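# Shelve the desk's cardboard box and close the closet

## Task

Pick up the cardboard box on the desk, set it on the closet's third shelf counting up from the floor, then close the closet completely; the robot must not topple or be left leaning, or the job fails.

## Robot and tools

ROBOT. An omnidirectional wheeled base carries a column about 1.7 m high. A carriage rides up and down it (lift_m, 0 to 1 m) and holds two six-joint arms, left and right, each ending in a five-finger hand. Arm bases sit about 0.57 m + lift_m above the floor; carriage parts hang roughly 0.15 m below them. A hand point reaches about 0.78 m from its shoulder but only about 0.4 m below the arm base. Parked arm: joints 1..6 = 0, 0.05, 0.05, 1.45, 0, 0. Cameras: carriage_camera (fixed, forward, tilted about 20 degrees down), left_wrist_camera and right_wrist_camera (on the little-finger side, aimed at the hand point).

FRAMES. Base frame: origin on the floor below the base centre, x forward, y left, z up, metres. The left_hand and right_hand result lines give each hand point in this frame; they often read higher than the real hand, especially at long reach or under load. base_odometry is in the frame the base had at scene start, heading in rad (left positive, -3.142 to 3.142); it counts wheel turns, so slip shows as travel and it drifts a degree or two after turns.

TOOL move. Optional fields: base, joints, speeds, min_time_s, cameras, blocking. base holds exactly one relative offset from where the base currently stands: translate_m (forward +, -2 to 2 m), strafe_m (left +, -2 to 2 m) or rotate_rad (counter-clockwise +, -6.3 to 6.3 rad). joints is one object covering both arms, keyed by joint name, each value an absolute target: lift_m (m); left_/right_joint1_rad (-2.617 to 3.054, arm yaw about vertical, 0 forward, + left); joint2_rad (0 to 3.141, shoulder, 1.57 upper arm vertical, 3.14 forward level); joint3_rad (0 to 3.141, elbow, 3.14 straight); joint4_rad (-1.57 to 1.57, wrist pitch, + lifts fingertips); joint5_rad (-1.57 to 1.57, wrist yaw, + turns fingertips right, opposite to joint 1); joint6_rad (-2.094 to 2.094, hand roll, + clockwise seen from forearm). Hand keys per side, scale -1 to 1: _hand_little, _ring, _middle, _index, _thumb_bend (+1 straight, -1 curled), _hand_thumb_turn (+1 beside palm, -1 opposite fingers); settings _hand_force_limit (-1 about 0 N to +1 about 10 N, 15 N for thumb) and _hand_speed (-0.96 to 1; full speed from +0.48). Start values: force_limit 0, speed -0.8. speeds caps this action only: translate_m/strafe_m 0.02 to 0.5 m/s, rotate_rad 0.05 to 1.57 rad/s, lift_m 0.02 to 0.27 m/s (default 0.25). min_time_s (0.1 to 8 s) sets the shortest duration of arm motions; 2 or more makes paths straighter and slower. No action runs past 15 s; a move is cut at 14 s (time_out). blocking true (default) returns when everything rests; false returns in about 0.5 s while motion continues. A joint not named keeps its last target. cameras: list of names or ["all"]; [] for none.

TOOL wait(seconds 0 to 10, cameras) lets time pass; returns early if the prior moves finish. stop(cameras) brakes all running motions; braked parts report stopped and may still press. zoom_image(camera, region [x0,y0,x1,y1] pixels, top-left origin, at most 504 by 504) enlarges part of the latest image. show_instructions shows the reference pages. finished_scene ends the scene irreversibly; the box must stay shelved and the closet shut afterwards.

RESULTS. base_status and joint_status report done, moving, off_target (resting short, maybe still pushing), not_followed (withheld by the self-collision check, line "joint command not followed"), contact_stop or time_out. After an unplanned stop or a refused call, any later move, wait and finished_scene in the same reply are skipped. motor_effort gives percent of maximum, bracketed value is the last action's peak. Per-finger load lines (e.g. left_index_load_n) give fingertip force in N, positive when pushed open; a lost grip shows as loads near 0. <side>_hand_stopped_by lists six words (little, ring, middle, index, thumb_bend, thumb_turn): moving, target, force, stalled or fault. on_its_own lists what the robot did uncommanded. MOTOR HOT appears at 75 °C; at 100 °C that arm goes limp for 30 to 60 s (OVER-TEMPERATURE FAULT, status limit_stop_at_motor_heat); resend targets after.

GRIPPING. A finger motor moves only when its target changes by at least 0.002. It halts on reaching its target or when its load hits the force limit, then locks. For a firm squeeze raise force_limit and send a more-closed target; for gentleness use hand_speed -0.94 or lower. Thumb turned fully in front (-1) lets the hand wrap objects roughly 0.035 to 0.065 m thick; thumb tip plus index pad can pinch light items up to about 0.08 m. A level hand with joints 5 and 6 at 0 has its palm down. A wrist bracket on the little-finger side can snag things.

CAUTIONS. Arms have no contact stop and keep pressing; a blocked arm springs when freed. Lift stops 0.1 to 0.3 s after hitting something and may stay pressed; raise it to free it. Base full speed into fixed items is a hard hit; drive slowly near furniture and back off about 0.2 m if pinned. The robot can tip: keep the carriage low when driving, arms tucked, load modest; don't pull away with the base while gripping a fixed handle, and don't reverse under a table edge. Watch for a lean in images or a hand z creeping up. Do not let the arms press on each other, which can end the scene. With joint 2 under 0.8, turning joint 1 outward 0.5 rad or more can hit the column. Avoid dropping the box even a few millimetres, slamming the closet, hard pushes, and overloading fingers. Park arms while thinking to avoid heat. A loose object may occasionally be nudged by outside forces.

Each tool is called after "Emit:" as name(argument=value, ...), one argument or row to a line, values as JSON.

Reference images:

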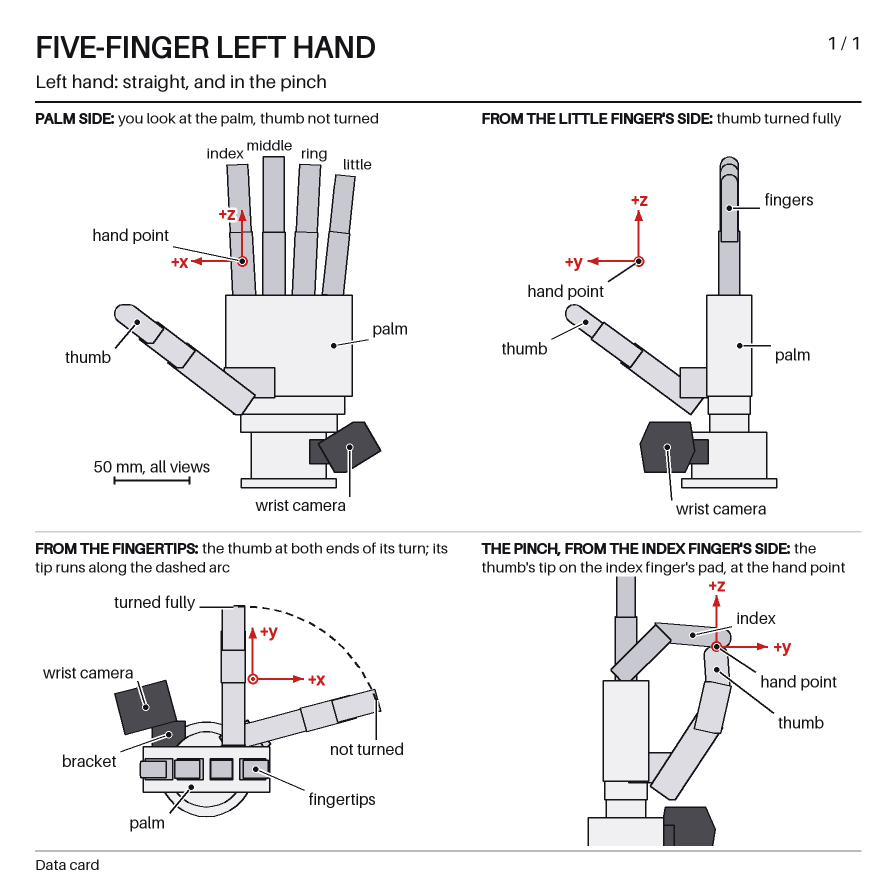

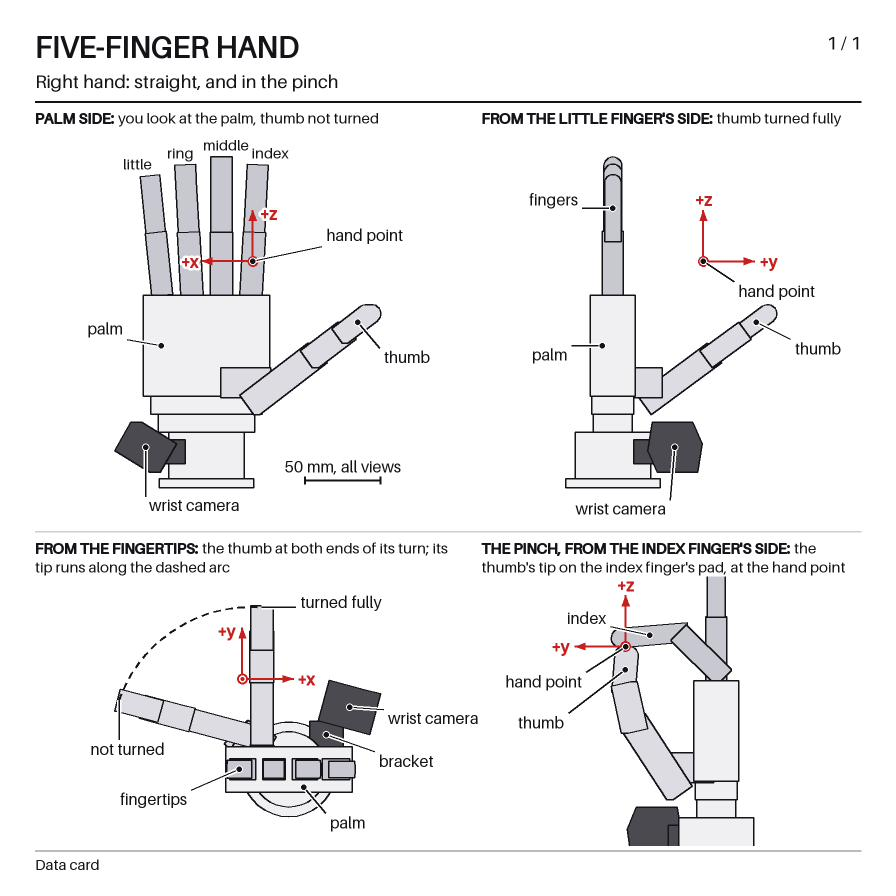

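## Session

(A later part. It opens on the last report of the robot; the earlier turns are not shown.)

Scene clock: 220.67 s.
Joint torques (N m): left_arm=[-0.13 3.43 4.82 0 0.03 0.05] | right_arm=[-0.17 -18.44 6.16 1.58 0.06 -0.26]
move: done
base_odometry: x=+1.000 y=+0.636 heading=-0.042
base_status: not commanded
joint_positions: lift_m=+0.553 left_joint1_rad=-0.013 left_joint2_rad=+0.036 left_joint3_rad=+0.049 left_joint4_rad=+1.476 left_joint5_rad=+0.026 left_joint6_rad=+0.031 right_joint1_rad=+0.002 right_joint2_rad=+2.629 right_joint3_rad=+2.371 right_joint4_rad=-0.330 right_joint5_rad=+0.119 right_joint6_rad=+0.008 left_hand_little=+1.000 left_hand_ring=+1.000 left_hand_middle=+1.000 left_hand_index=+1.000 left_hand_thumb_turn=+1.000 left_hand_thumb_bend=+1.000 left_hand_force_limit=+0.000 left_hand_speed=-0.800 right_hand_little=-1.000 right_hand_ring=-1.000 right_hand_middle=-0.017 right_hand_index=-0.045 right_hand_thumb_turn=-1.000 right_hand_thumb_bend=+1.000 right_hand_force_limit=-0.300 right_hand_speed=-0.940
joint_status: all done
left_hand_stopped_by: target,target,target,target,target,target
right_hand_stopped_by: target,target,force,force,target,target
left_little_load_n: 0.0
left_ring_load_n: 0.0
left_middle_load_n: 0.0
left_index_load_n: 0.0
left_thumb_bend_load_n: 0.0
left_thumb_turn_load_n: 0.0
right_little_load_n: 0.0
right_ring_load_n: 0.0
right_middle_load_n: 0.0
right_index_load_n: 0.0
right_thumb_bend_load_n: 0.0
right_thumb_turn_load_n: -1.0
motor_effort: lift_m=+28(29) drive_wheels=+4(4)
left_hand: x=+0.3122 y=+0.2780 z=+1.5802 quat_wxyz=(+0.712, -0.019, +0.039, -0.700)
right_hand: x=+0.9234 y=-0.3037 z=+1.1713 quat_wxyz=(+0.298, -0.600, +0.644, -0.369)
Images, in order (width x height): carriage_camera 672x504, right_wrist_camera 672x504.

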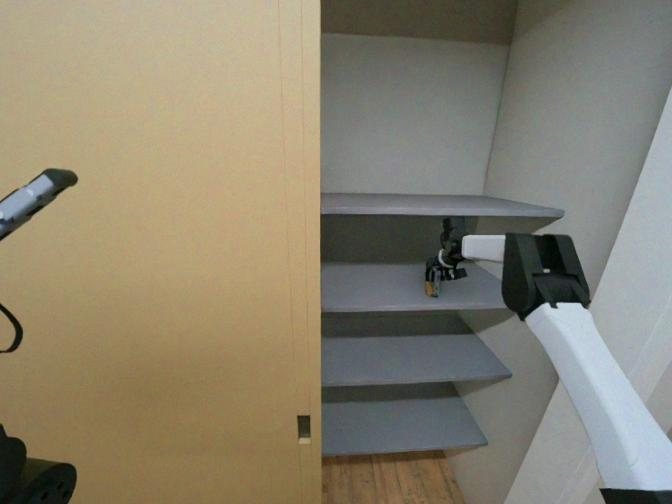

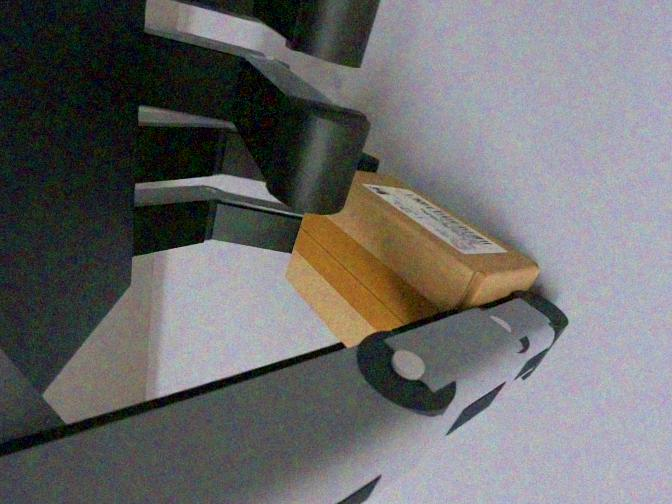

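Emit:
move(
  joints={"lift_m": 0.56},
  speeds={"lift_m": 0.02},
  cameras=[],
)

Emit:
move(
  joints={"right_hand_index": 0.2, "right_hand_middle": 0.2},
  cameras=["carriage_camera", "right_wrist_camera"],
)

Emit:
zoom_image(
  camera="carriage_camera",
  region=[415, 270, 465, 320],
)

Scene clock: 222.30 s.
Joint torques (N m): left_arm=[-0.14 3.55 4.89 0.01 0.06 0.07] | right_arm=[-0.36 -18.33 5.93 1.85 0.06 -0.25]
move: done
base_odometry: x=+1.000 y=+0.636 heading=-0.042
base_status: not commanded
joint_positions: lift_m=+0.560 left_joint1_rad=-0.013 left_joint2_rad=+0.036 left_joint3_rad=+0.048 left_joint4_rad=+1.476 left_joint5_rad=+0.026 left_joint6_rad=+0.031 right_joint1_rad=+0.002 right_joint2_rad=+2.629 right_joint3_rad=+2.371 right_joint4_rad=-0.357 right_joint5_rad=+0.119 right_joint6_rad=+0.008 left_hand_little=+1.000 left_hand_ring=+1.000 left_hand_middle=+1.000 left_hand_index=+1.000 left_hand_thumb_turn=+1.000 left_hand_thumb_bend=+1.000 left_hand_force_limit=+0.000 left_hand_speed=-0.800 right_hand_little=-1.000 right_hand_ring=-1.000 right_hand_middle=-0.017 right_hand_index=-0.045 right_hand_thumb_turn=-1.000 right_hand_thumb_bend=+1.000 right_hand_force_limit=-0.300 right_hand_speed=-0.940
joint_status: all done
left_hand_stopped_by: target,target,target,target,target,target
right_hand_stopped_by: target,target,force,force,target,target
left_little_load_n: 0.0
left_ring_load_n: 0.0
left_middle_load_n: 0.0
left_index_load_n: 0.0
left_thumb_bend_load_n: 0.0
left_thumb_turn_load_n: 0.0
right_little_load_n: 0.0
right_ring_load_n: 0.0
right_middle_load_n: 0.0
right_index_load_n: 0.0
right_thumb_bend_load_n: 0.0
right_thumb_turn_load_n: 0.0
motor_effort: lift_m=+36(40) drive_wheels=+4(4)
left_hand: x=+0.3124 y=+0.2780 z=+1.5862 quat_wxyz=(+0.712, -0.019, +0.039, -0.700)
right_hand: x=+0.9181 y=-0.3037 z=+1.1725 quat_wxyz=(+0.289, -0.605, +0.648, -0.361)

Scene clock: 224.23 s.
Joint torques (N m): left_arm=[-0.24 3.58 4.9 0.05 0.05 0.07] | right_arm=[-0.28 -18.3 6.19 1.87 0.04 -0.26]
move: done
base_odometry: x=+1.000 y=+0.636 heading=-0.042
base_status: not commanded
joint_positions: lift_m=+0.560 left_joint1_rad=-0.013 left_joint2_rad=+0.036 left_joint3_rad=+0.048 left_joint4_rad=+1.476 left_joint5_rad=+0.026 left_joint6_rad=+0.031 right_joint1_rad=+0.002 right_joint2_rad=+2.629 right_joint3_rad=+2.371 right_joint4_rad=-0.357 right_joint5_rad=+0.119 right_joint6_rad=+0.008 left_hand_little=+1.000 left_hand_ring=+1.000 left_hand_middle=+1.000 left_hand_index=+1.000 left_hand_thumb_turn=+1.000 left_hand_thumb_bend=+1.000 left_hand_force_limit=+0.000 left_hand_speed=-0.800 right_hand_little=-1.000 right_hand_ring=-1.000 right_hand_middle=+0.200 right_hand_index=+0.200 right_hand_thumb_turn=-1.000 right_hand_thumb_bend=+1.000 right_hand_force_limit=-0.300 right_hand_speed=-0.940
joint_status: all done
left_hand_stopped_by: target,target,target,target,target,target
right_hand_stopped_by: target,target,target,target,target,target
left_little_load_n: 0.0
left_ring_load_n: 0.0
left_middle_load_n: 0.0
left_index_load_n: 0.0
left_thumb_bend_load_n: 0.0
left_thumb_turn_load_n: 0.0
right_little_load_n: 0.0
right_ring_load_n: 0.0
right_middle_load_n: 0.0
right_index_load_n: 0.0
right_thumb_bend_load_n: 0.0
right_thumb_turn_load_n: 0.0
motor_effort: lift_m=+37(38) drive_wheels=+4(4)
left_hand: x=+0.3124 y=+0.2780 z=+1.5862 quat_wxyz=(+0.712, -0.019, +0.039, -0.700)
right_hand: x=+0.9181 y=-0.3037 z=+1.1725 quat_wxyz=(+0.289, -0.605, +0.648, -0.361)
Images, in order (width x height): carriage_camera 672x504, right_wrist_camera 672x504.

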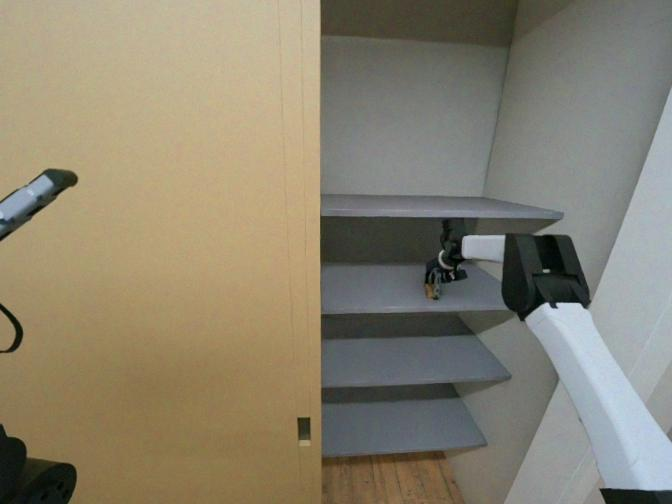

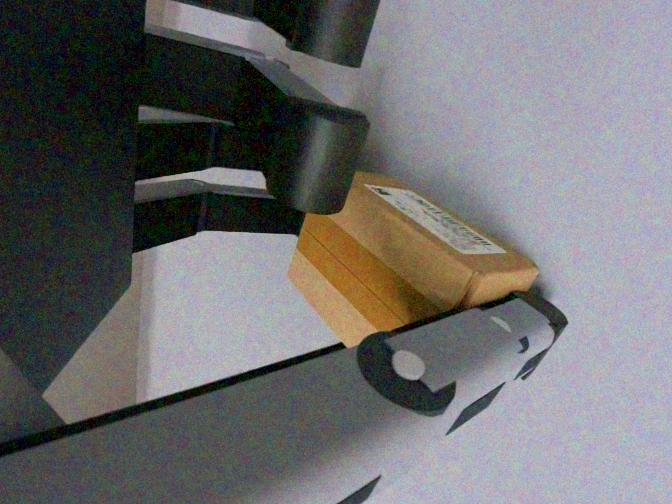

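Scaled by 10.080 from the camera's image (finer frame: 960x720).

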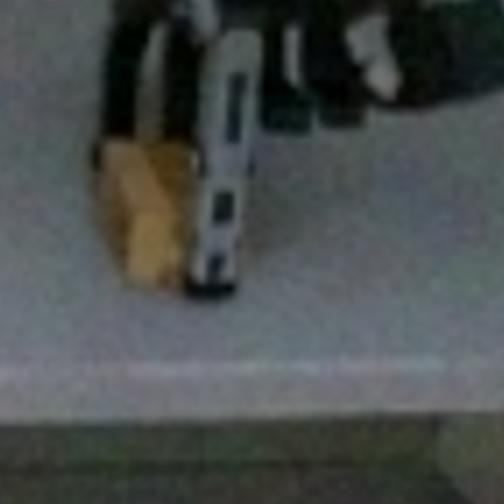

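Emit:
move(
  joints={"right_hand_speed": -0.6, "right_hand_index": 1, "right_hand_middle": 1},
  cameras=[],
)

Emit:
move(
  base={"translate_m": -0.03},
  speeds={"translate_m": 0.06},
  cameras=[],
)

Emit:
move(
  joints={"right_joint4_rad": -0.17},
  min_time_s=0.8,
  cameras=["carriage_camera", "right_wrist_camera"],
)

Emit:
zoom_image(
  camera="carriage_camera",
  region=[400, 210, 500, 330],
)

Scene clock: 226.27 s.
Joint torques (N m): left_arm=[-0.12 3.52 4.94 0.01 0.05 0.06] | right_arm=[-0.09 -18.61 5.97 1.85 0.06 -0.23]
move: done
base_odometry: x=+1.000 y=+0.636 heading=-0.042
base_status: not commanded
joint_positions: lift_m=+0.560 left_joint1_rad=-0.013 left_joint2_rad=+0.036 left_joint3_rad=+0.048 left_joint4_rad=+1.476 left_joint5_rad=+0.026 left_joint6_rad=+0.031 right_joint1_rad=+0.002 right_joint2_rad=+2.629 right_joint3_rad=+2.371 right_joint4_rad=-0.357 right_joint5_rad=+0.119 right_joint6_rad=+0.008 left_hand_little=+1.000 left_hand_ring=+1.000 left_hand_middle=+1.000 left_hand_index=+1.000 left_hand_thumb_turn=+1.000 left_hand_thumb_bend=+1.000 left_hand_force_limit=+0.000 left_hand_speed=-0.800 right_hand_little=-1.000 right_hand_ring=-1.000 right_hand_middle=+1.000 right_hand_index=+1.000 right_hand_thumb_turn=-1.000 right_hand_thumb_bend=+1.000 right_hand_force_limit=-0.300 right_hand_speed=-0.600
joint_status: all done
left_hand_stopped_by: target,target,target,target,target,target
right_hand_stopped_by: target,target,target,target,target,target
left_little_load_n: 0.0
left_ring_load_n: 0.0
left_middle_load_n: 0.0
left_index_load_n: 0.0
left_thumb_bend_load_n: 0.0
left_thumb_turn_load_n: 0.0
right_little_load_n: 0.0
right_ring_load_n: 0.0
right_middle_load_n: 0.0
right_index_load_n: 0.0
right_thumb_bend_load_n: 0.0
right_thumb_turn_load_n: 0.0
motor_effort: lift_m=+37(38) drive_wheels=+4(4)
left_hand: x=+0.3124 y=+0.2780 z=+1.5862 quat_wxyz=(+0.712, -0.019, +0.039, -0.700)
right_hand: x=+0.9181 y=-0.3037 z=+1.1725 quat_wxyz=(+0.289, -0.605, +0.648, -0.361)

Scene clock: 227.30 s.
Joint torques (N m): left_arm=[-0.05 3.54 4.88 0.02 0.06 0.07] | right_arm=[-0.38 -18.41 5.83 1.88 0.08 -0.24]
move: done
base_odometry: x=+0.970 y=+0.637 heading=-0.042
base_status: done
joint_positions: lift_m=+0.560 left_joint1_rad=-0.013 left_joint2_rad=+0.036 left_joint3_rad=+0.048 left_joint4_rad=+1.475 left_joint5_rad=+0.026 left_joint6_rad=+0.031 right_joint1_rad=+0.002 right_joint2_rad=+2.629 right_joint3_rad=+2.371 right_joint4_rad=-0.364 right_joint5_rad=+0.119 right_joint6_rad=+0.008 left_hand_little=+1.000 left_hand_ring=+1.000 left_hand_middle=+1.000 left_hand_index=+1.000 left_hand_thumb_turn=+1.000 left_hand_thumb_bend=+1.000 left_hand_force_limit=+0.000 left_hand_speed=-0.800 right_hand_little=-1.000 right_hand_ring=-1.000 right_hand_middle=+1.000 right_hand_index=+1.000 right_hand_thumb_turn=-1.000 right_hand_thumb_bend=+1.000 right_hand_force_limit=-0.300 right_hand_speed=-0.600
joint_status: not commanded
left_hand_stopped_by: target,target,target,target,target,target
right_hand_stopped_by: target,target,target,target,target,target
left_little_load_n: 0.0
left_ring_load_n: 0.0
left_middle_load_n: 0.0
left_index_load_n: 0.0
left_thumb_bend_load_n: 0.0
left_thumb_turn_load_n: 0.0
right_little_load_n: 0.0
right_ring_load_n: 0.5
right_middle_load_n: 0.0
right_index_load_n: 0.0
right_thumb_bend_load_n: 0.0
right_thumb_turn_load_n: 0.0
motor_effort: lift_m=+36(38) drive_wheels=+1(11)
left_hand: x=+0.3126 y=+0.2780 z=+1.5862 quat_wxyz=(+0.712, -0.019, +0.039, -0.700)
right_hand: x=+0.9167 y=-0.3037 z=+1.1713 quat_wxyz=(+0.287, -0.607, +0.649, -0.359)

Scene clock: 228.50 s.
Joint torques (N m): left_arm=[-0.09 3.54 4.88 0.02 0.04 0.06] | right_arm=[-0.2 -18.63 6.23 2.27 0.02 -0.24]
move: done
base_odometry: x=+0.970 y=+0.637 heading=-0.042
base_status: not commanded
joint_positions: lift_m=+0.560 left_joint1_rad=-0.013 left_joint2_rad=+0.036 left_joint3_rad=+0.048 left_joint4_rad=+1.475 left_joint5_rad=+0.026 left_joint6_rad=+0.031 right_joint1_rad=+0.002 right_joint2_rad=+2.629 right_joint3_rad=+2.371 right_joint4_rad=-0.181 right_joint5_rad=+0.119 right_joint6_rad=+0.008 left_hand_little=+1.000 left_hand_ring=+1.000 left_hand_middle=+1.000 left_hand_index=+1.000 left_hand_thumb_turn=+1.000 left_hand_thumb_bend=+1.000 left_hand_force_limit=+0.000 left_hand_speed=-0.800 right_hand_little=-1.000 right_hand_ring=-1.000 right_hand_middle=+1.000 right_hand_index=+1.000 right_hand_thumb_turn=-1.000 right_hand_thumb_bend=+1.000 right_hand_force_limit=-0.300 right_hand_speed=-0.600
joint_status: all done
left_hand_stopped_by: target,target,target,target,target,target
right_hand_stopped_by: target,target,target,target,target,target
left_little_load_n: -0.5
left_ring_load_n: 0.0
left_middle_load_n: 0.0
left_index_load_n: 0.0
left_thumb_bend_load_n: 0.0
left_thumb_turn_load_n: 0.0
right_little_load_n: 0.0
right_ring_load_n: 0.0
right_middle_load_n: 0.0
right_index_load_n: 0.0
right_thumb_bend_load_n: 0.0
right_thumb_turn_load_n: 0.0
motor_effort: lift_m=+37(38) drive_wheels=+1(1)
left_hand: x=+0.3126 y=+0.2780 z=+1.5862 quat_wxyz=(+0.712, -0.019, +0.039, -0.700)
right_hand: x=+0.9511 y=-0.3036 z=+1.2083 quat_wxyz=(+0.345, -0.571, +0.620, -0.412)
Images, in order (width x height): carriage_camera 672x504, right_wrist_camera 672x504.

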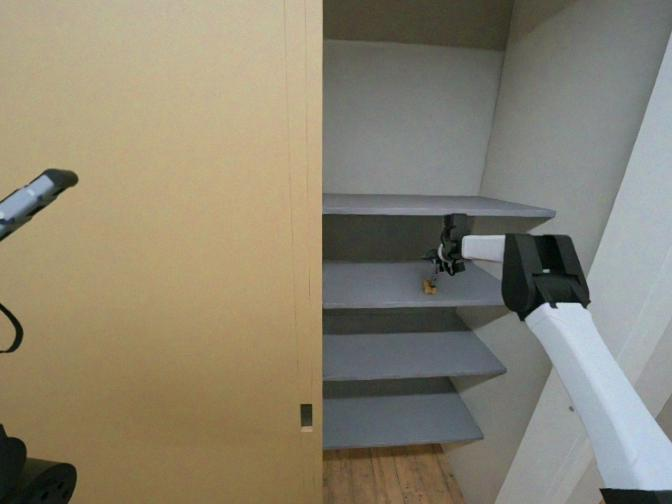

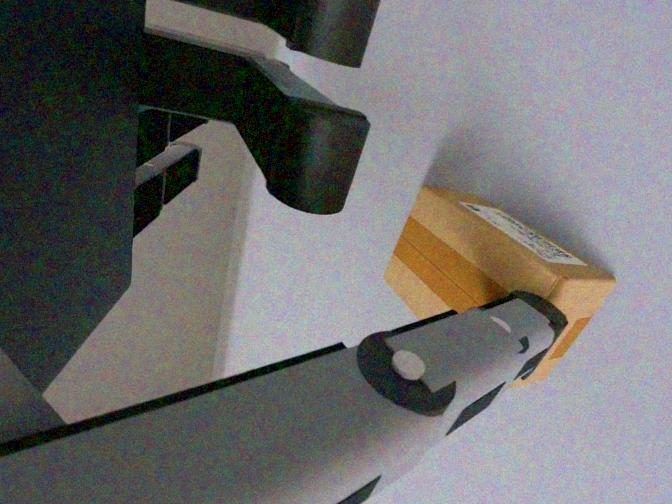

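Scaled by 4.200 from the camera's image (finer frame: 960x720).

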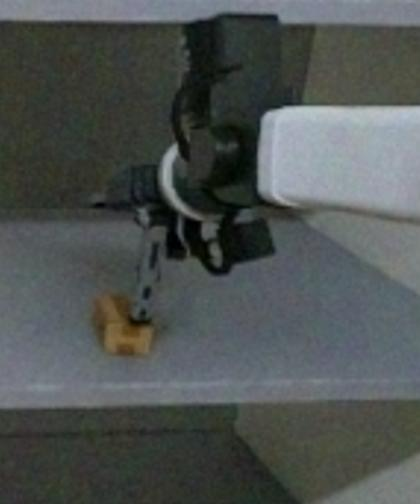

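Emit:
move(
  joints={"lift_m": 0.585},
  speeds={"lift_m": 0.06},
  cameras=[],
)

Emit:
move(
  base={"translate_m": -0.3},
  speeds={"translate_m": 0.15},
  cameras=["carriage_camera", "right_wrist_camera"],
)

Emit:
zoom_image(
  camera="carriage_camera",
  region=[330, 180, 530, 330],
)

Scene clock: 229.87 s.
Joint torques (N m): left_arm=[-0.06 3.58 4.88 0.02 0.05 0.05] | right_arm=[-0.2 -19.41 7.76 2.61 0.1 -0.23]
move: done
base_odometry: x=+0.970 y=+0.637 heading=-0.042
base_status: not commanded
joint_positions: lift_m=+0.585 left_joint1_rad=-0.013 left_joint2_rad=+0.036 left_joint3_rad=+0.048 left_joint4_rad=+1.476 left_joint5_rad=+0.026 left_joint6_rad=+0.031 right_joint1_rad=+0.002 right_joint2_rad=+2.640 right_joint3_rad=+2.351 right_joint4_rad=-0.226 right_joint5_rad=+0.119 right_joint6_rad=+0.008 left_hand_little=+1.000 left_hand_ring=+1.000 left_hand_middle=+1.000 left_hand_index=+1.000 left_hand_thumb_turn=+1.000 left_hand_thumb_bend=+1.000 left_hand_force_limit=+0.000 left_hand_speed=-0.800 right_hand_little=-1.000 right_hand_ring=-1.000 right_hand_middle=+1.000 right_hand_index=+1.000 right_hand_thumb_turn=-1.000 right_hand_thumb_bend=+1.000 right_hand_force_limit=-0.300 right_hand_speed=-0.600
joint_status: all done
left_hand_stopped_by: target,target,target,target,target,target
right_hand_stopped_by: target,target,target,target,target,target
left_little_load_n: 0.0
left_ring_load_n: 0.0
left_middle_load_n: 0.0
left_index_load_n: 0.0
left_thumb_bend_load_n: 0.0
left_thumb_turn_load_n: 0.0
right_little_load_n: 0.0
right_ring_load_n: 0.0
right_middle_load_n: 0.0
right_index_load_n: 0.0
right_thumb_bend_load_n: 0.0
right_thumb_turn_load_n: 0.5
motor_effort: lift_m=+37(43) drive_wheels=+3(3)
left_hand: x=+0.3124 y=+0.2780 z=+1.6111 quat_wxyz=(+0.712, -0.019, +0.039, -0.700)
right_hand: x=+0.9386 y=-0.3037 z=+1.2062 quat_wxyz=(+0.321, -0.587, +0.633, -0.390)

Scene clock: 232.77 s.
Joint torques (N m): left_arm=[-0.16 3.62 4.85 0 0.05 0.07] | right_arm=[-0.27 -19.79 7.62 2.19 0.02 -0.24]
move: done
base_odometry: x=+0.671 y=+0.650 heading=-0.042
base_status: done
joint_positions: lift_m=+0.585 left_joint1_rad=-0.013 left_joint2_rad=+0.036 left_joint3_rad=+0.048 left_joint4_rad=+1.476 left_joint5_rad=+0.026 left_joint6_rad=+0.031 right_joint1_rad=+0.002 right_joint2_rad=+2.640 right_joint3_rad=+2.351 right_joint4_rad=-0.175 right_joint5_rad=+0.119 right_joint6_rad=+0.008 left_hand_little=+1.000 left_hand_ring=+1.000 left_hand_middle=+1.000 left_hand_index=+1.000 left_hand_thumb_turn=+1.000 left_hand_thumb_bend=+1.000 left_hand_force_limit=+0.000 left_hand_speed=-0.800 right_hand_little=-1.000 right_hand_ring=-1.000 right_hand_middle=+1.000 right_hand_index=+1.000 right_hand_thumb_turn=-1.000 right_hand_thumb_bend=+1.000 right_hand_force_limit=-0.300 right_hand_speed=-0.600
joint_status: not commanded
left_hand_stopped_by: target,target,target,target,target,target
right_hand_stopped_by: target,target,target,target,target,target
left_little_load_n: 0.0
left_ring_load_n: 0.0
left_middle_load_n: 0.0
left_index_load_n: 0.0
left_thumb_bend_load_n: 0.0
left_thumb_turn_load_n: 0.0
right_little_load_n: 0.0
right_ring_load_n: 0.0
right_middle_load_n: 0.0
right_index_load_n: 0.0
right_thumb_bend_load_n: 0.0
right_thumb_turn_load_n: 0.0
motor_effort: lift_m=+36(39) drive_wheels=+0(11)
left_hand: x=+0.3124 y=+0.2780 z=+1.6111 quat_wxyz=(+0.712, -0.019, +0.039, -0.700)
right_hand: x=+0.9479 y=-0.3036 z=+1.2171 quat_wxyz=(+0.337, -0.576, +0.624, -0.405)
Images, in order (width x height): carriage_camera 672x504, right_wrist_camera 672x504.

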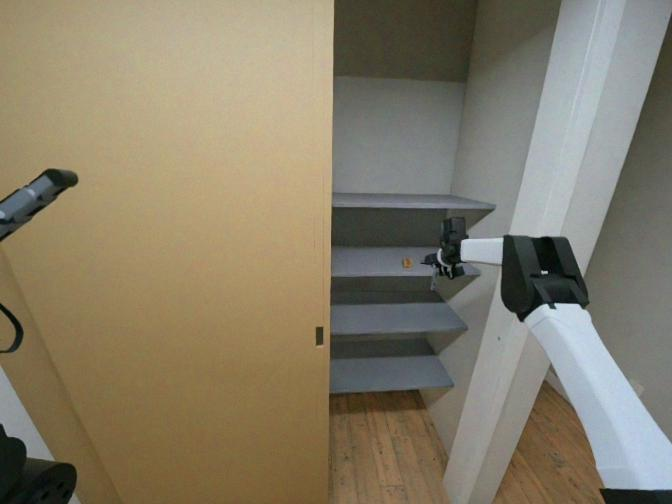

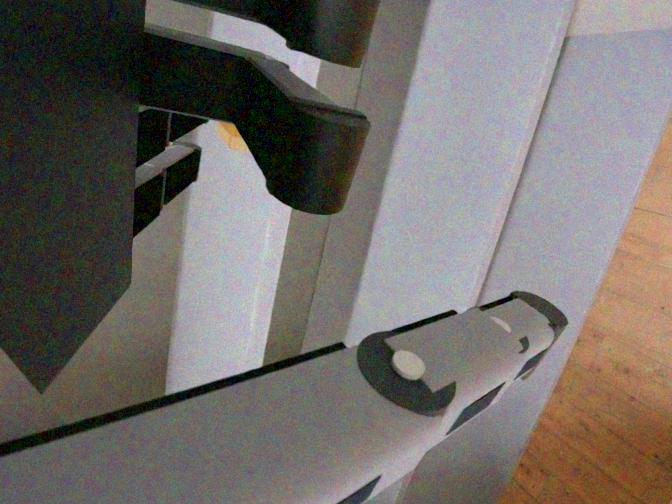

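Scaled by 2.520 from the camera's image (finer frame: 960x720).

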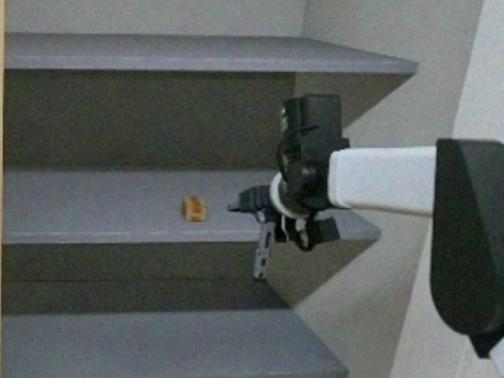

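Emit:
move(
  base={"translate_m": -0.12},
  joints={"right_joint1_rad": 0, "right_joint2_rad": 0.05, "right_joint3_rad": 0.05, "right_joint4_rad": 1.45, "right_joint5_rad": 0, "right_joint6_rad": 0, "right_hand_thumb_turn": 1, "right_hand_ring": 1, "right_hand_little": 1, "left_hand_ring": -1, "left_hand_little": -1},
  min_time_s=3.5,
  cameras=[],
)

Emit:
move(
  base={"strafe_m": -0.26},
  joints={"lift_m": 0.178, "left_joint1_rad": 0, "left_joint2_rad": 1.3, "left_joint3_rad": 0.7, "left_joint4_rad": 0.6, "left_joint5_rad": 0, "left_joint6_rad": -1.57},
  speeds={"strafe_m": 0.15},
  min_time_s=3,
  cameras=["all"],
)

Emit:
zoom_image(
  camera="carriage_camera",
  region=[160, 140, 330, 290],
)

Scene clock: 238.43 s.
Joint torques (N m): left_arm=[-0.14 3.62 4.94 -0.03 0.05 0.07] | right_arm=[-0.27 3.08 3.56 0.1 -0.08 -0.25]
move: off_target
base_odometry: x=+0.551 y=+0.655 heading=-0.042
base_status: done
joint_positions: lift_m=+0.585 left_joint1_rad=-0.013 left_joint2_rad=+0.036 left_joint3_rad=+0.048 left_joint4_rad=+1.478 left_joint5_rad=+0.026 left_joint6_rad=+0.031 right_joint1_rad=+0.002 right_joint2_rad=+0.064 right_joint3_rad=+0.062 right_joint4_rad=+1.438 right_joint5_rad=+0.008 right_joint6_rad=+0.008 left_hand_little=-1.000 left_hand_ring=+1.000 left_hand_middle=+1.000 left_hand_index=+1.000 left_hand_thumb_turn=+1.000 left_hand_thumb_bend=+1.000 left_hand_force_limit=+0.000 left_hand_speed=-0.800 right_hand_little=+1.000 right_hand_ring=+1.000 right_hand_middle=+1.000 right_hand_index=+1.000 right_hand_thumb_turn=+1.000 right_hand_thumb_bend=+1.000 right_hand_force_limit=-0.300 right_hand_speed=-0.600
joint_status: left_hand_ring off_target (ended at +1.000, target -1.000); the others done
left_hand_stopped_by: target,fault,target,target,target,target
right_hand_stopped_by: target,target,target,target,target,target
left_little_load_n: 0.0
left_ring_load_n: 0.0
left_middle_load_n: 0.0
left_index_load_n: 0.0
left_thumb_bend_load_n: 0.0
left_thumb_turn_load_n: 0.0
right_little_load_n: 0.0
right_ring_load_n: 0.0
right_middle_load_n: 0.0
right_index_load_n: 0.0
right_thumb_bend_load_n: 0.0
right_thumb_turn_load_n: 0.0
motor_effort: lift_m=+38(39) drive_wheels=+1(13)
left_hand: x=+0.3118 y=+0.2780 z=+1.6114 quat_wxyz=(+0.712, -0.018, +0.038, -0.701)
right_hand: x=+0.3266 y=-0.2832 z=+1.6116 quat_wxyz=(+0.709, -0.045, +0.051, -0.702)

Scene clock: 241.77 s.
Joint torques (N m): left_arm=[0.36 -3.64 8.43 2.12 -0.03 -0.04] | right_arm=[-0.08 3.36 4.07 0.07 -0.06 -0.25]
move: done
base_odometry: x=+0.540 y=+0.396 heading=-0.042
base_status: done
joint_positions: lift_m=+0.178 left_joint1_rad=-0.006 left_joint2_rad=+1.294 left_joint3_rad=+0.672 left_joint4_rad=+0.601 left_joint5_rad=+0.010 left_joint6_rad=-1.560 right_joint1_rad=+0.002 right_joint2_rad=+0.060 right_joint3_rad=+0.055 right_joint4_rad=+1.445 right_joint5_rad=+0.005 right_joint6_rad=+0.008 left_hand_little=-1.000 left_hand_ring=+1.000 left_hand_middle=+1.000 left_hand_index=+1.000 left_hand_thumb_turn=+1.000 left_hand_thumb_bend=+1.000 left_hand_force_limit=+0.000 left_hand_speed=-0.800 right_hand_little=+1.000 right_hand_ring=+1.000 right_hand_middle=+1.000 right_hand_index=+1.000 right_hand_thumb_turn=+1.000 right_hand_thumb_bend=+1.000 right_hand_force_limit=-0.300 right_hand_speed=-0.600
joint_status: all done
left_hand_stopped_by: target,fault,target,target,target,target
right_hand_stopped_by: target,target,target,target,target,target
left_little_load_n: 0.0
left_ring_load_n: 0.0
left_middle_load_n: 0.0
left_index_load_n: 0.0
left_thumb_bend_load_n: 0.0
left_thumb_turn_load_n: 0.0
right_little_load_n: 0.0
right_ring_load_n: 0.0
right_middle_load_n: 0.0
right_index_load_n: 0.0
right_thumb_bend_load_n: 0.0
right_thumb_turn_load_n: 0.0
motor_effort: lift_m=+31(34) drive_wheels=-1(11)
left_hand: x=+0.6791 y=+0.2480 z=+1.0554 quat_wxyz=(-0.002, -0.714, +0.010, -0.700)
right_hand: x=+0.3258 y=-0.2825 z=+1.2036 quat_wxyz=(+0.709, -0.045, +0.048, -0.702)
pictures: carriage_camera, left_wrist_camera, right_wrist_camera
Images, in order (width x height): carriage_camera 672x504, left_wrist_camera 672x504, right_wrist_camera 672x504.

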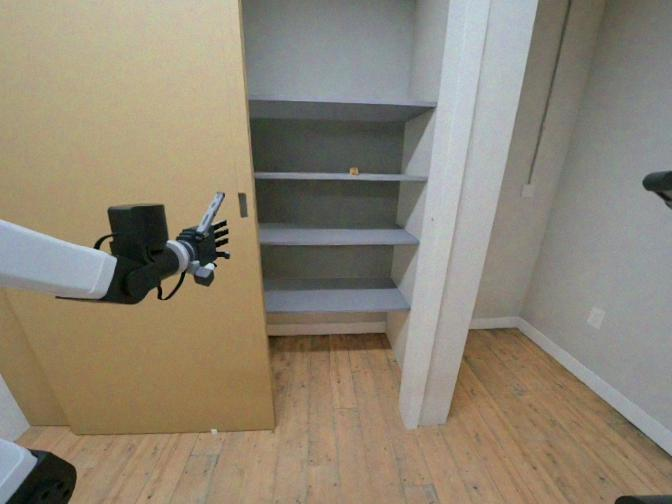

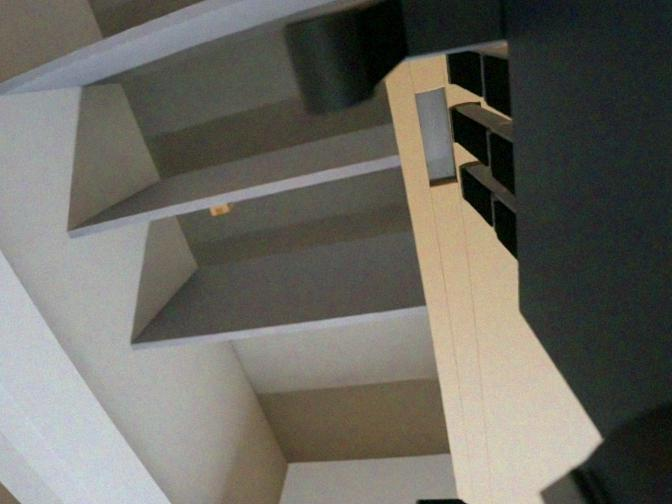

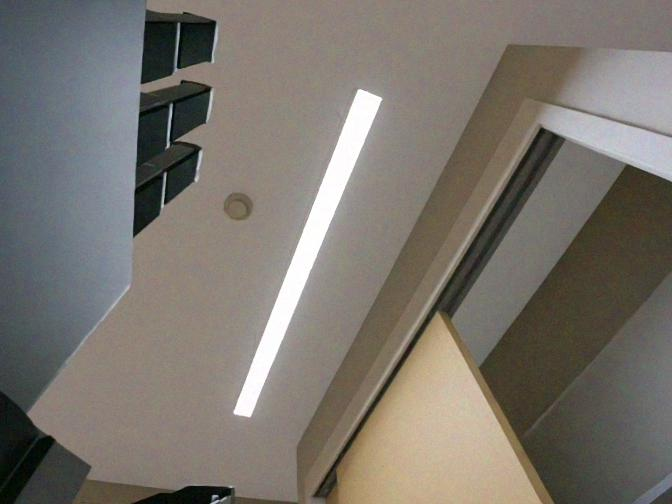

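Scaled by 2.965 from the camera's image (finer frame: 960x720).

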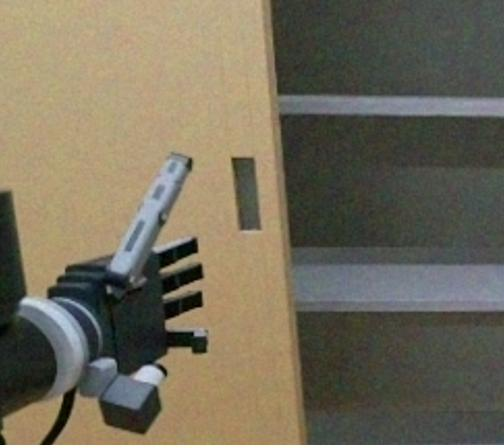

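Emit:
move(
  base={"strafe_m": 0.038},
  joints={"lift_m": 0.213, "left_hand_index": -1},
  speeds={"strafe_m": 0.1},
  cameras=[],
)

Emit:
move(
  base={"translate_m": 0.14},
  speeds={"translate_m": 0.12},
  cameras=["carriage_camera", "left_wrist_camera"],
)

Emit:
zoom_image(
  camera="carriage_camera",
  region=[160, 140, 300, 280],
)

Emit:
zoom_image(
  camera="left_wrist_camera",
  region=[300, 0, 560, 260],
)

Scene clock: 248.10 s.
Joint torques (N m): left_arm=[0.05 -4.15 7.49 2.23 0.01 -0.06] | right_arm=[0.12 3.48 3.89 0.01 -0.04 -0.25]
move: done
base_odometry: x=+0.541 y=+0.434 heading=-0.042
base_status: done
joint_positions: lift_m=+0.213 left_joint1_rad=-0.002 left_joint2_rad=+1.299 left_joint3_rad=+0.684 left_joint4_rad=+0.593 left_joint5_rad=+0.006 left_joint6_rad=-1.561 right_joint1_rad=+0.001 right_joint2_rad=+0.060 right_joint3_rad=+0.054 right_joint4_rad=+1.447 right_joint5_rad=+0.003 right_joint6_rad=+0.008 left_hand_little=-1.000 left_hand_ring=+1.000 left_hand_middle=+1.000 left_hand_index=-1.000 left_hand_thumb_turn=+1.000 left_hand_thumb_bend=+1.000 left_hand_force_limit=+0.000 left_hand_speed=-0.800 right_hand_little=+1.000 right_hand_ring=+1.000 right_hand_middle=+1.000 right_hand_index=+1.000 right_hand_thumb_turn=+1.000 right_hand_thumb_bend=+1.000 right_hand_force_limit=-0.300 right_hand_speed=-0.600
joint_status: all done
left_hand_stopped_by: target,fault,target,target,target,target
right_hand_stopped_by: target,target,target,target,target,target
left_little_load_n: 0.0
left_ring_load_n: 0.0
left_middle_load_n: 0.0
left_index_load_n: 0.0
left_thumb_bend_load_n: 0.0
left_thumb_turn_load_n: 0.0
right_little_load_n: 0.0
right_ring_load_n: 0.0
right_middle_load_n: 0.0
right_index_load_n: 0.0
right_thumb_bend_load_n: 0.0
right_thumb_turn_load_n: 0.0
motor_effort: lift_m=+36(45) drive_wheels=+2(11)
left_hand: x=+0.6815 y=+0.2505 z=+1.0917 quat_wxyz=(+0.000, -0.715, +0.006, -0.699)
right_hand: x=+0.3256 y=-0.2823 z=+1.2381 quat_wxyz=(+0.709, -0.045, +0.047, -0.702)

Scene clock: 250.03 s.
Joint torques (N m): left_arm=[0.2 -4.08 7.49 2.24 -0.01 -0.05] | right_arm=[-0.01 3.66 3.82 -0.03 -0.04 -0.26]
move: done
base_odometry: x=+0.681 y=+0.428 heading=-0.042
base_status: done
joint_positions: lift_m=+0.213 left_joint1_rad=-0.002 left_joint2_rad=+1.299 left_joint3_rad=+0.684 left_joint4_rad=+0.591 left_joint5_rad=+0.006 left_joint6_rad=-1.561 right_joint1_rad=+0.001 right_joint2_rad=+0.060 right_joint3_rad=+0.054 right_joint4_rad=+1.449 right_joint5_rad=+0.003 right_joint6_rad=+0.008 left_hand_little=-1.000 left_hand_ring=+1.000 left_hand_middle=+1.000 left_hand_index=-1.000 left_hand_thumb_turn=+1.000 left_hand_thumb_bend=+1.000 left_hand_force_limit=+0.000 left_hand_speed=-0.800 right_hand_little=+1.000 right_hand_ring=+1.000 right_hand_middle=+1.000 right_hand_index=+1.000 right_hand_thumb_turn=+1.000 right_hand_thumb_bend=+1.000 right_hand_force_limit=-0.300 right_hand_speed=-0.600
joint_status: not commanded
left_hand_stopped_by: target,fault,target,target,target,target
right_hand_stopped_by: target,target,target,target,target,target
left_little_load_n: 0.5
left_ring_load_n: 0.0
left_middle_load_n: 0.0
left_index_load_n: 0.0
left_thumb_bend_load_n: 0.0
left_thumb_turn_load_n: 0.0
right_little_load_n: 0.0
right_ring_load_n: 0.0
right_middle_load_n: 0.0
right_index_load_n: 0.0
right_thumb_bend_load_n: 0.0
right_thumb_turn_load_n: 0.0
motor_effort: lift_m=+36(36) drive_wheels=-1(11)
left_hand: x=+0.6815 y=+0.2505 z=+1.0913 quat_wxyz=(+0.000, -0.715, +0.006, -0.699)
right_hand: x=+0.3249 y=-0.2823 z=+1.2383 quat_wxyz=(+0.709, -0.044, +0.046, -0.703)
Images, in order (width x height): carriage_camera 672x504, left_wrist_camera 672x504.

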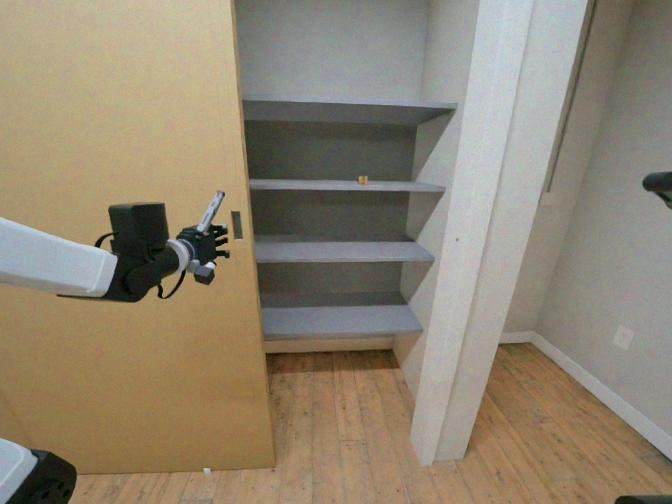

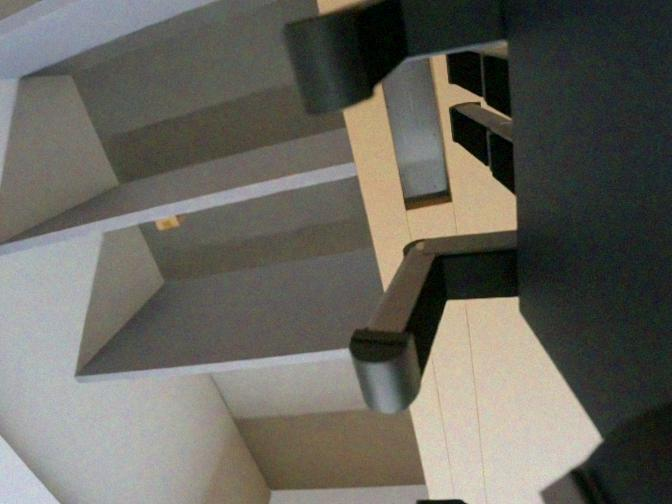

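Scaled by 3.600 from the camera's image (finer frame: 960x720).

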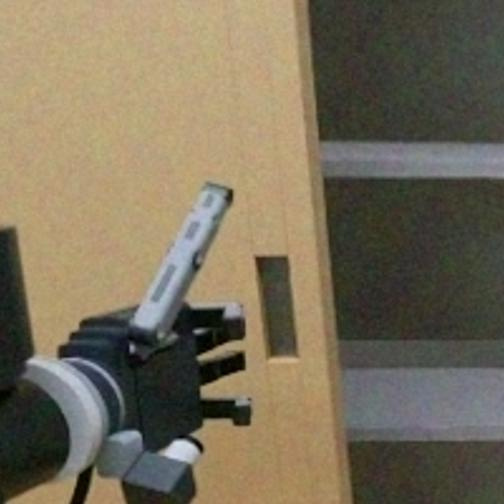

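Scaled by 1.938 from the camera's image (finer frame: 960x720).

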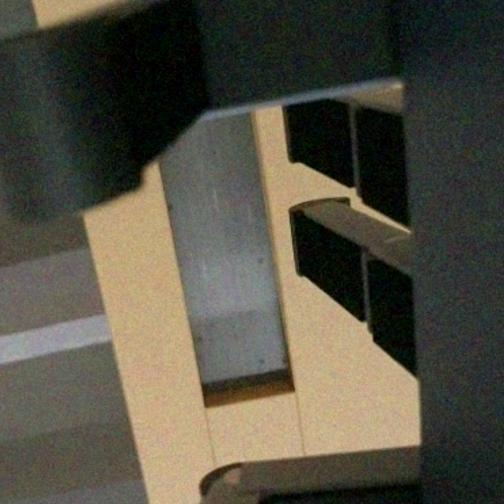

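Emit:
move(
  base={"translate_m": 0.045},
  speeds={"translate_m": 0.06},
  cameras=["carriage_camera", "left_wrist_camera"],
)

Emit:
zoom_image(
  camera="carriage_camera",
  region=[190, 190, 270, 270],
)

Emit:
zoom_image(
  camera="left_wrist_camera",
  region=[342, 0, 552, 240],
)

Scene clock: 253.17 s.
Joint torques (N m): left_arm=[0.08 0.62 9.28 2.69 -0.01 -0.04] | right_arm=[0.01 3.51 4.03 0.04 -0.06 -0.25]
move: done
base_odometry: x=+0.726 y=+0.425 heading=-0.042
base_status: done
joint_positions: lift_m=+0.213 left_joint1_rad=-0.002 left_joint2_rad=+1.248 left_joint3_rad=+0.663 left_joint4_rad=+0.547 left_joint5_rad=+0.006 left_joint6_rad=-1.561 right_joint1_rad=+0.001 right_joint2_rad=+0.060 right_joint3_rad=+0.054 right_joint4_rad=+1.451 right_joint5_rad=+0.003 right_joint6_rad=+0.008 left_hand_little=-1.000 left_hand_ring=+1.000 left_hand_middle=+1.000 left_hand_index=-1.000 left_hand_thumb_turn=+1.000 left_hand_thumb_bend=+1.000 left_hand_force_limit=+0.000 left_hand_speed=-0.800 right_hand_little=+1.000 right_hand_ring=+1.000 right_hand_middle=+1.000 right_hand_index=+1.000 right_hand_thumb_turn=+1.000 right_hand_thumb_bend=+1.000 right_hand_force_limit=-0.300 right_hand_speed=-0.600
joint_status: not commanded
left_hand_stopped_by: target,fault,target,target,target,target
right_hand_stopped_by: target,target,target,target,target,target
left_little_load_n: 0.0
left_ring_load_n: 0.0
left_middle_load_n: 0.0
left_index_load_n: 0.0
left_thumb_bend_load_n: 0.0
left_thumb_turn_load_n: -0.5
right_little_load_n: 0.0
right_ring_load_n: 0.0
right_middle_load_n: 0.0
right_index_load_n: 0.0
right_thumb_bend_load_n: 0.0
right_thumb_turn_load_n: 0.0
motor_effort: lift_m=+36(37) drive_wheels=+9(15)
left_hand: x=+0.6717 y=+0.2505 z=+1.0908 quat_wxyz=(+0.000, -0.720, +0.006, -0.694)
right_hand: x=+0.3245 y=-0.2822 z=+1.2385 quat_wxyz=(+0.709, -0.044, +0.046, -0.703)
Images, in order (width x height): carriage_camera 672x504, left_wrist_camera 672x504.

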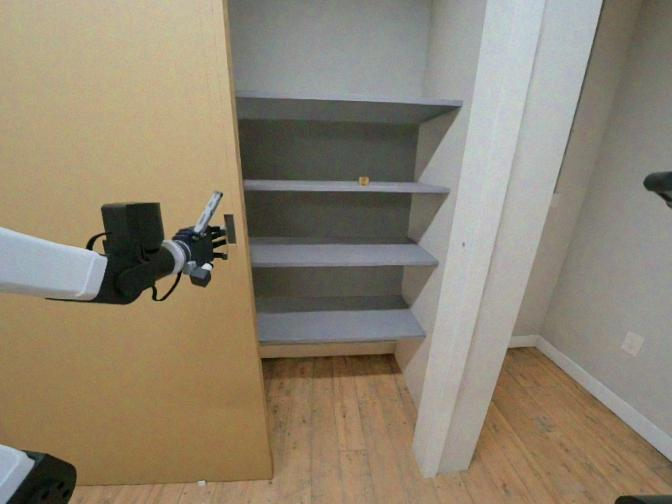

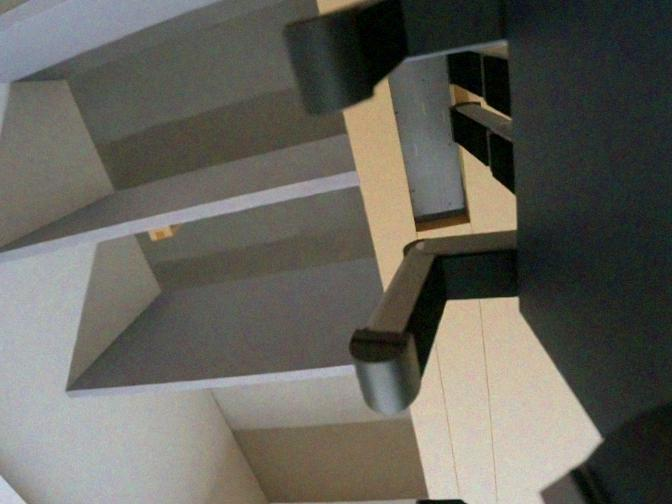

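Scaled by 6.300 from the camera's image (finer frame: 960x720).

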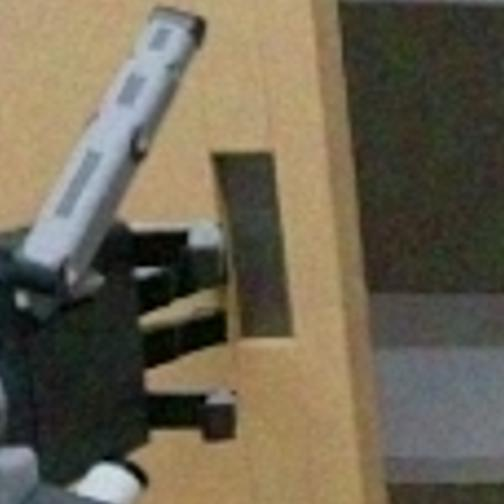

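Scaled by 2.100 from the camera's image (finer frame: 960x720).

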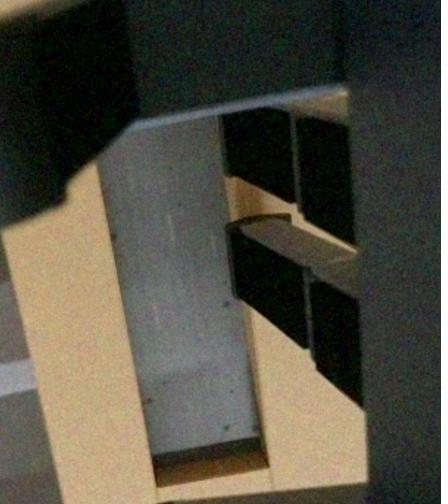

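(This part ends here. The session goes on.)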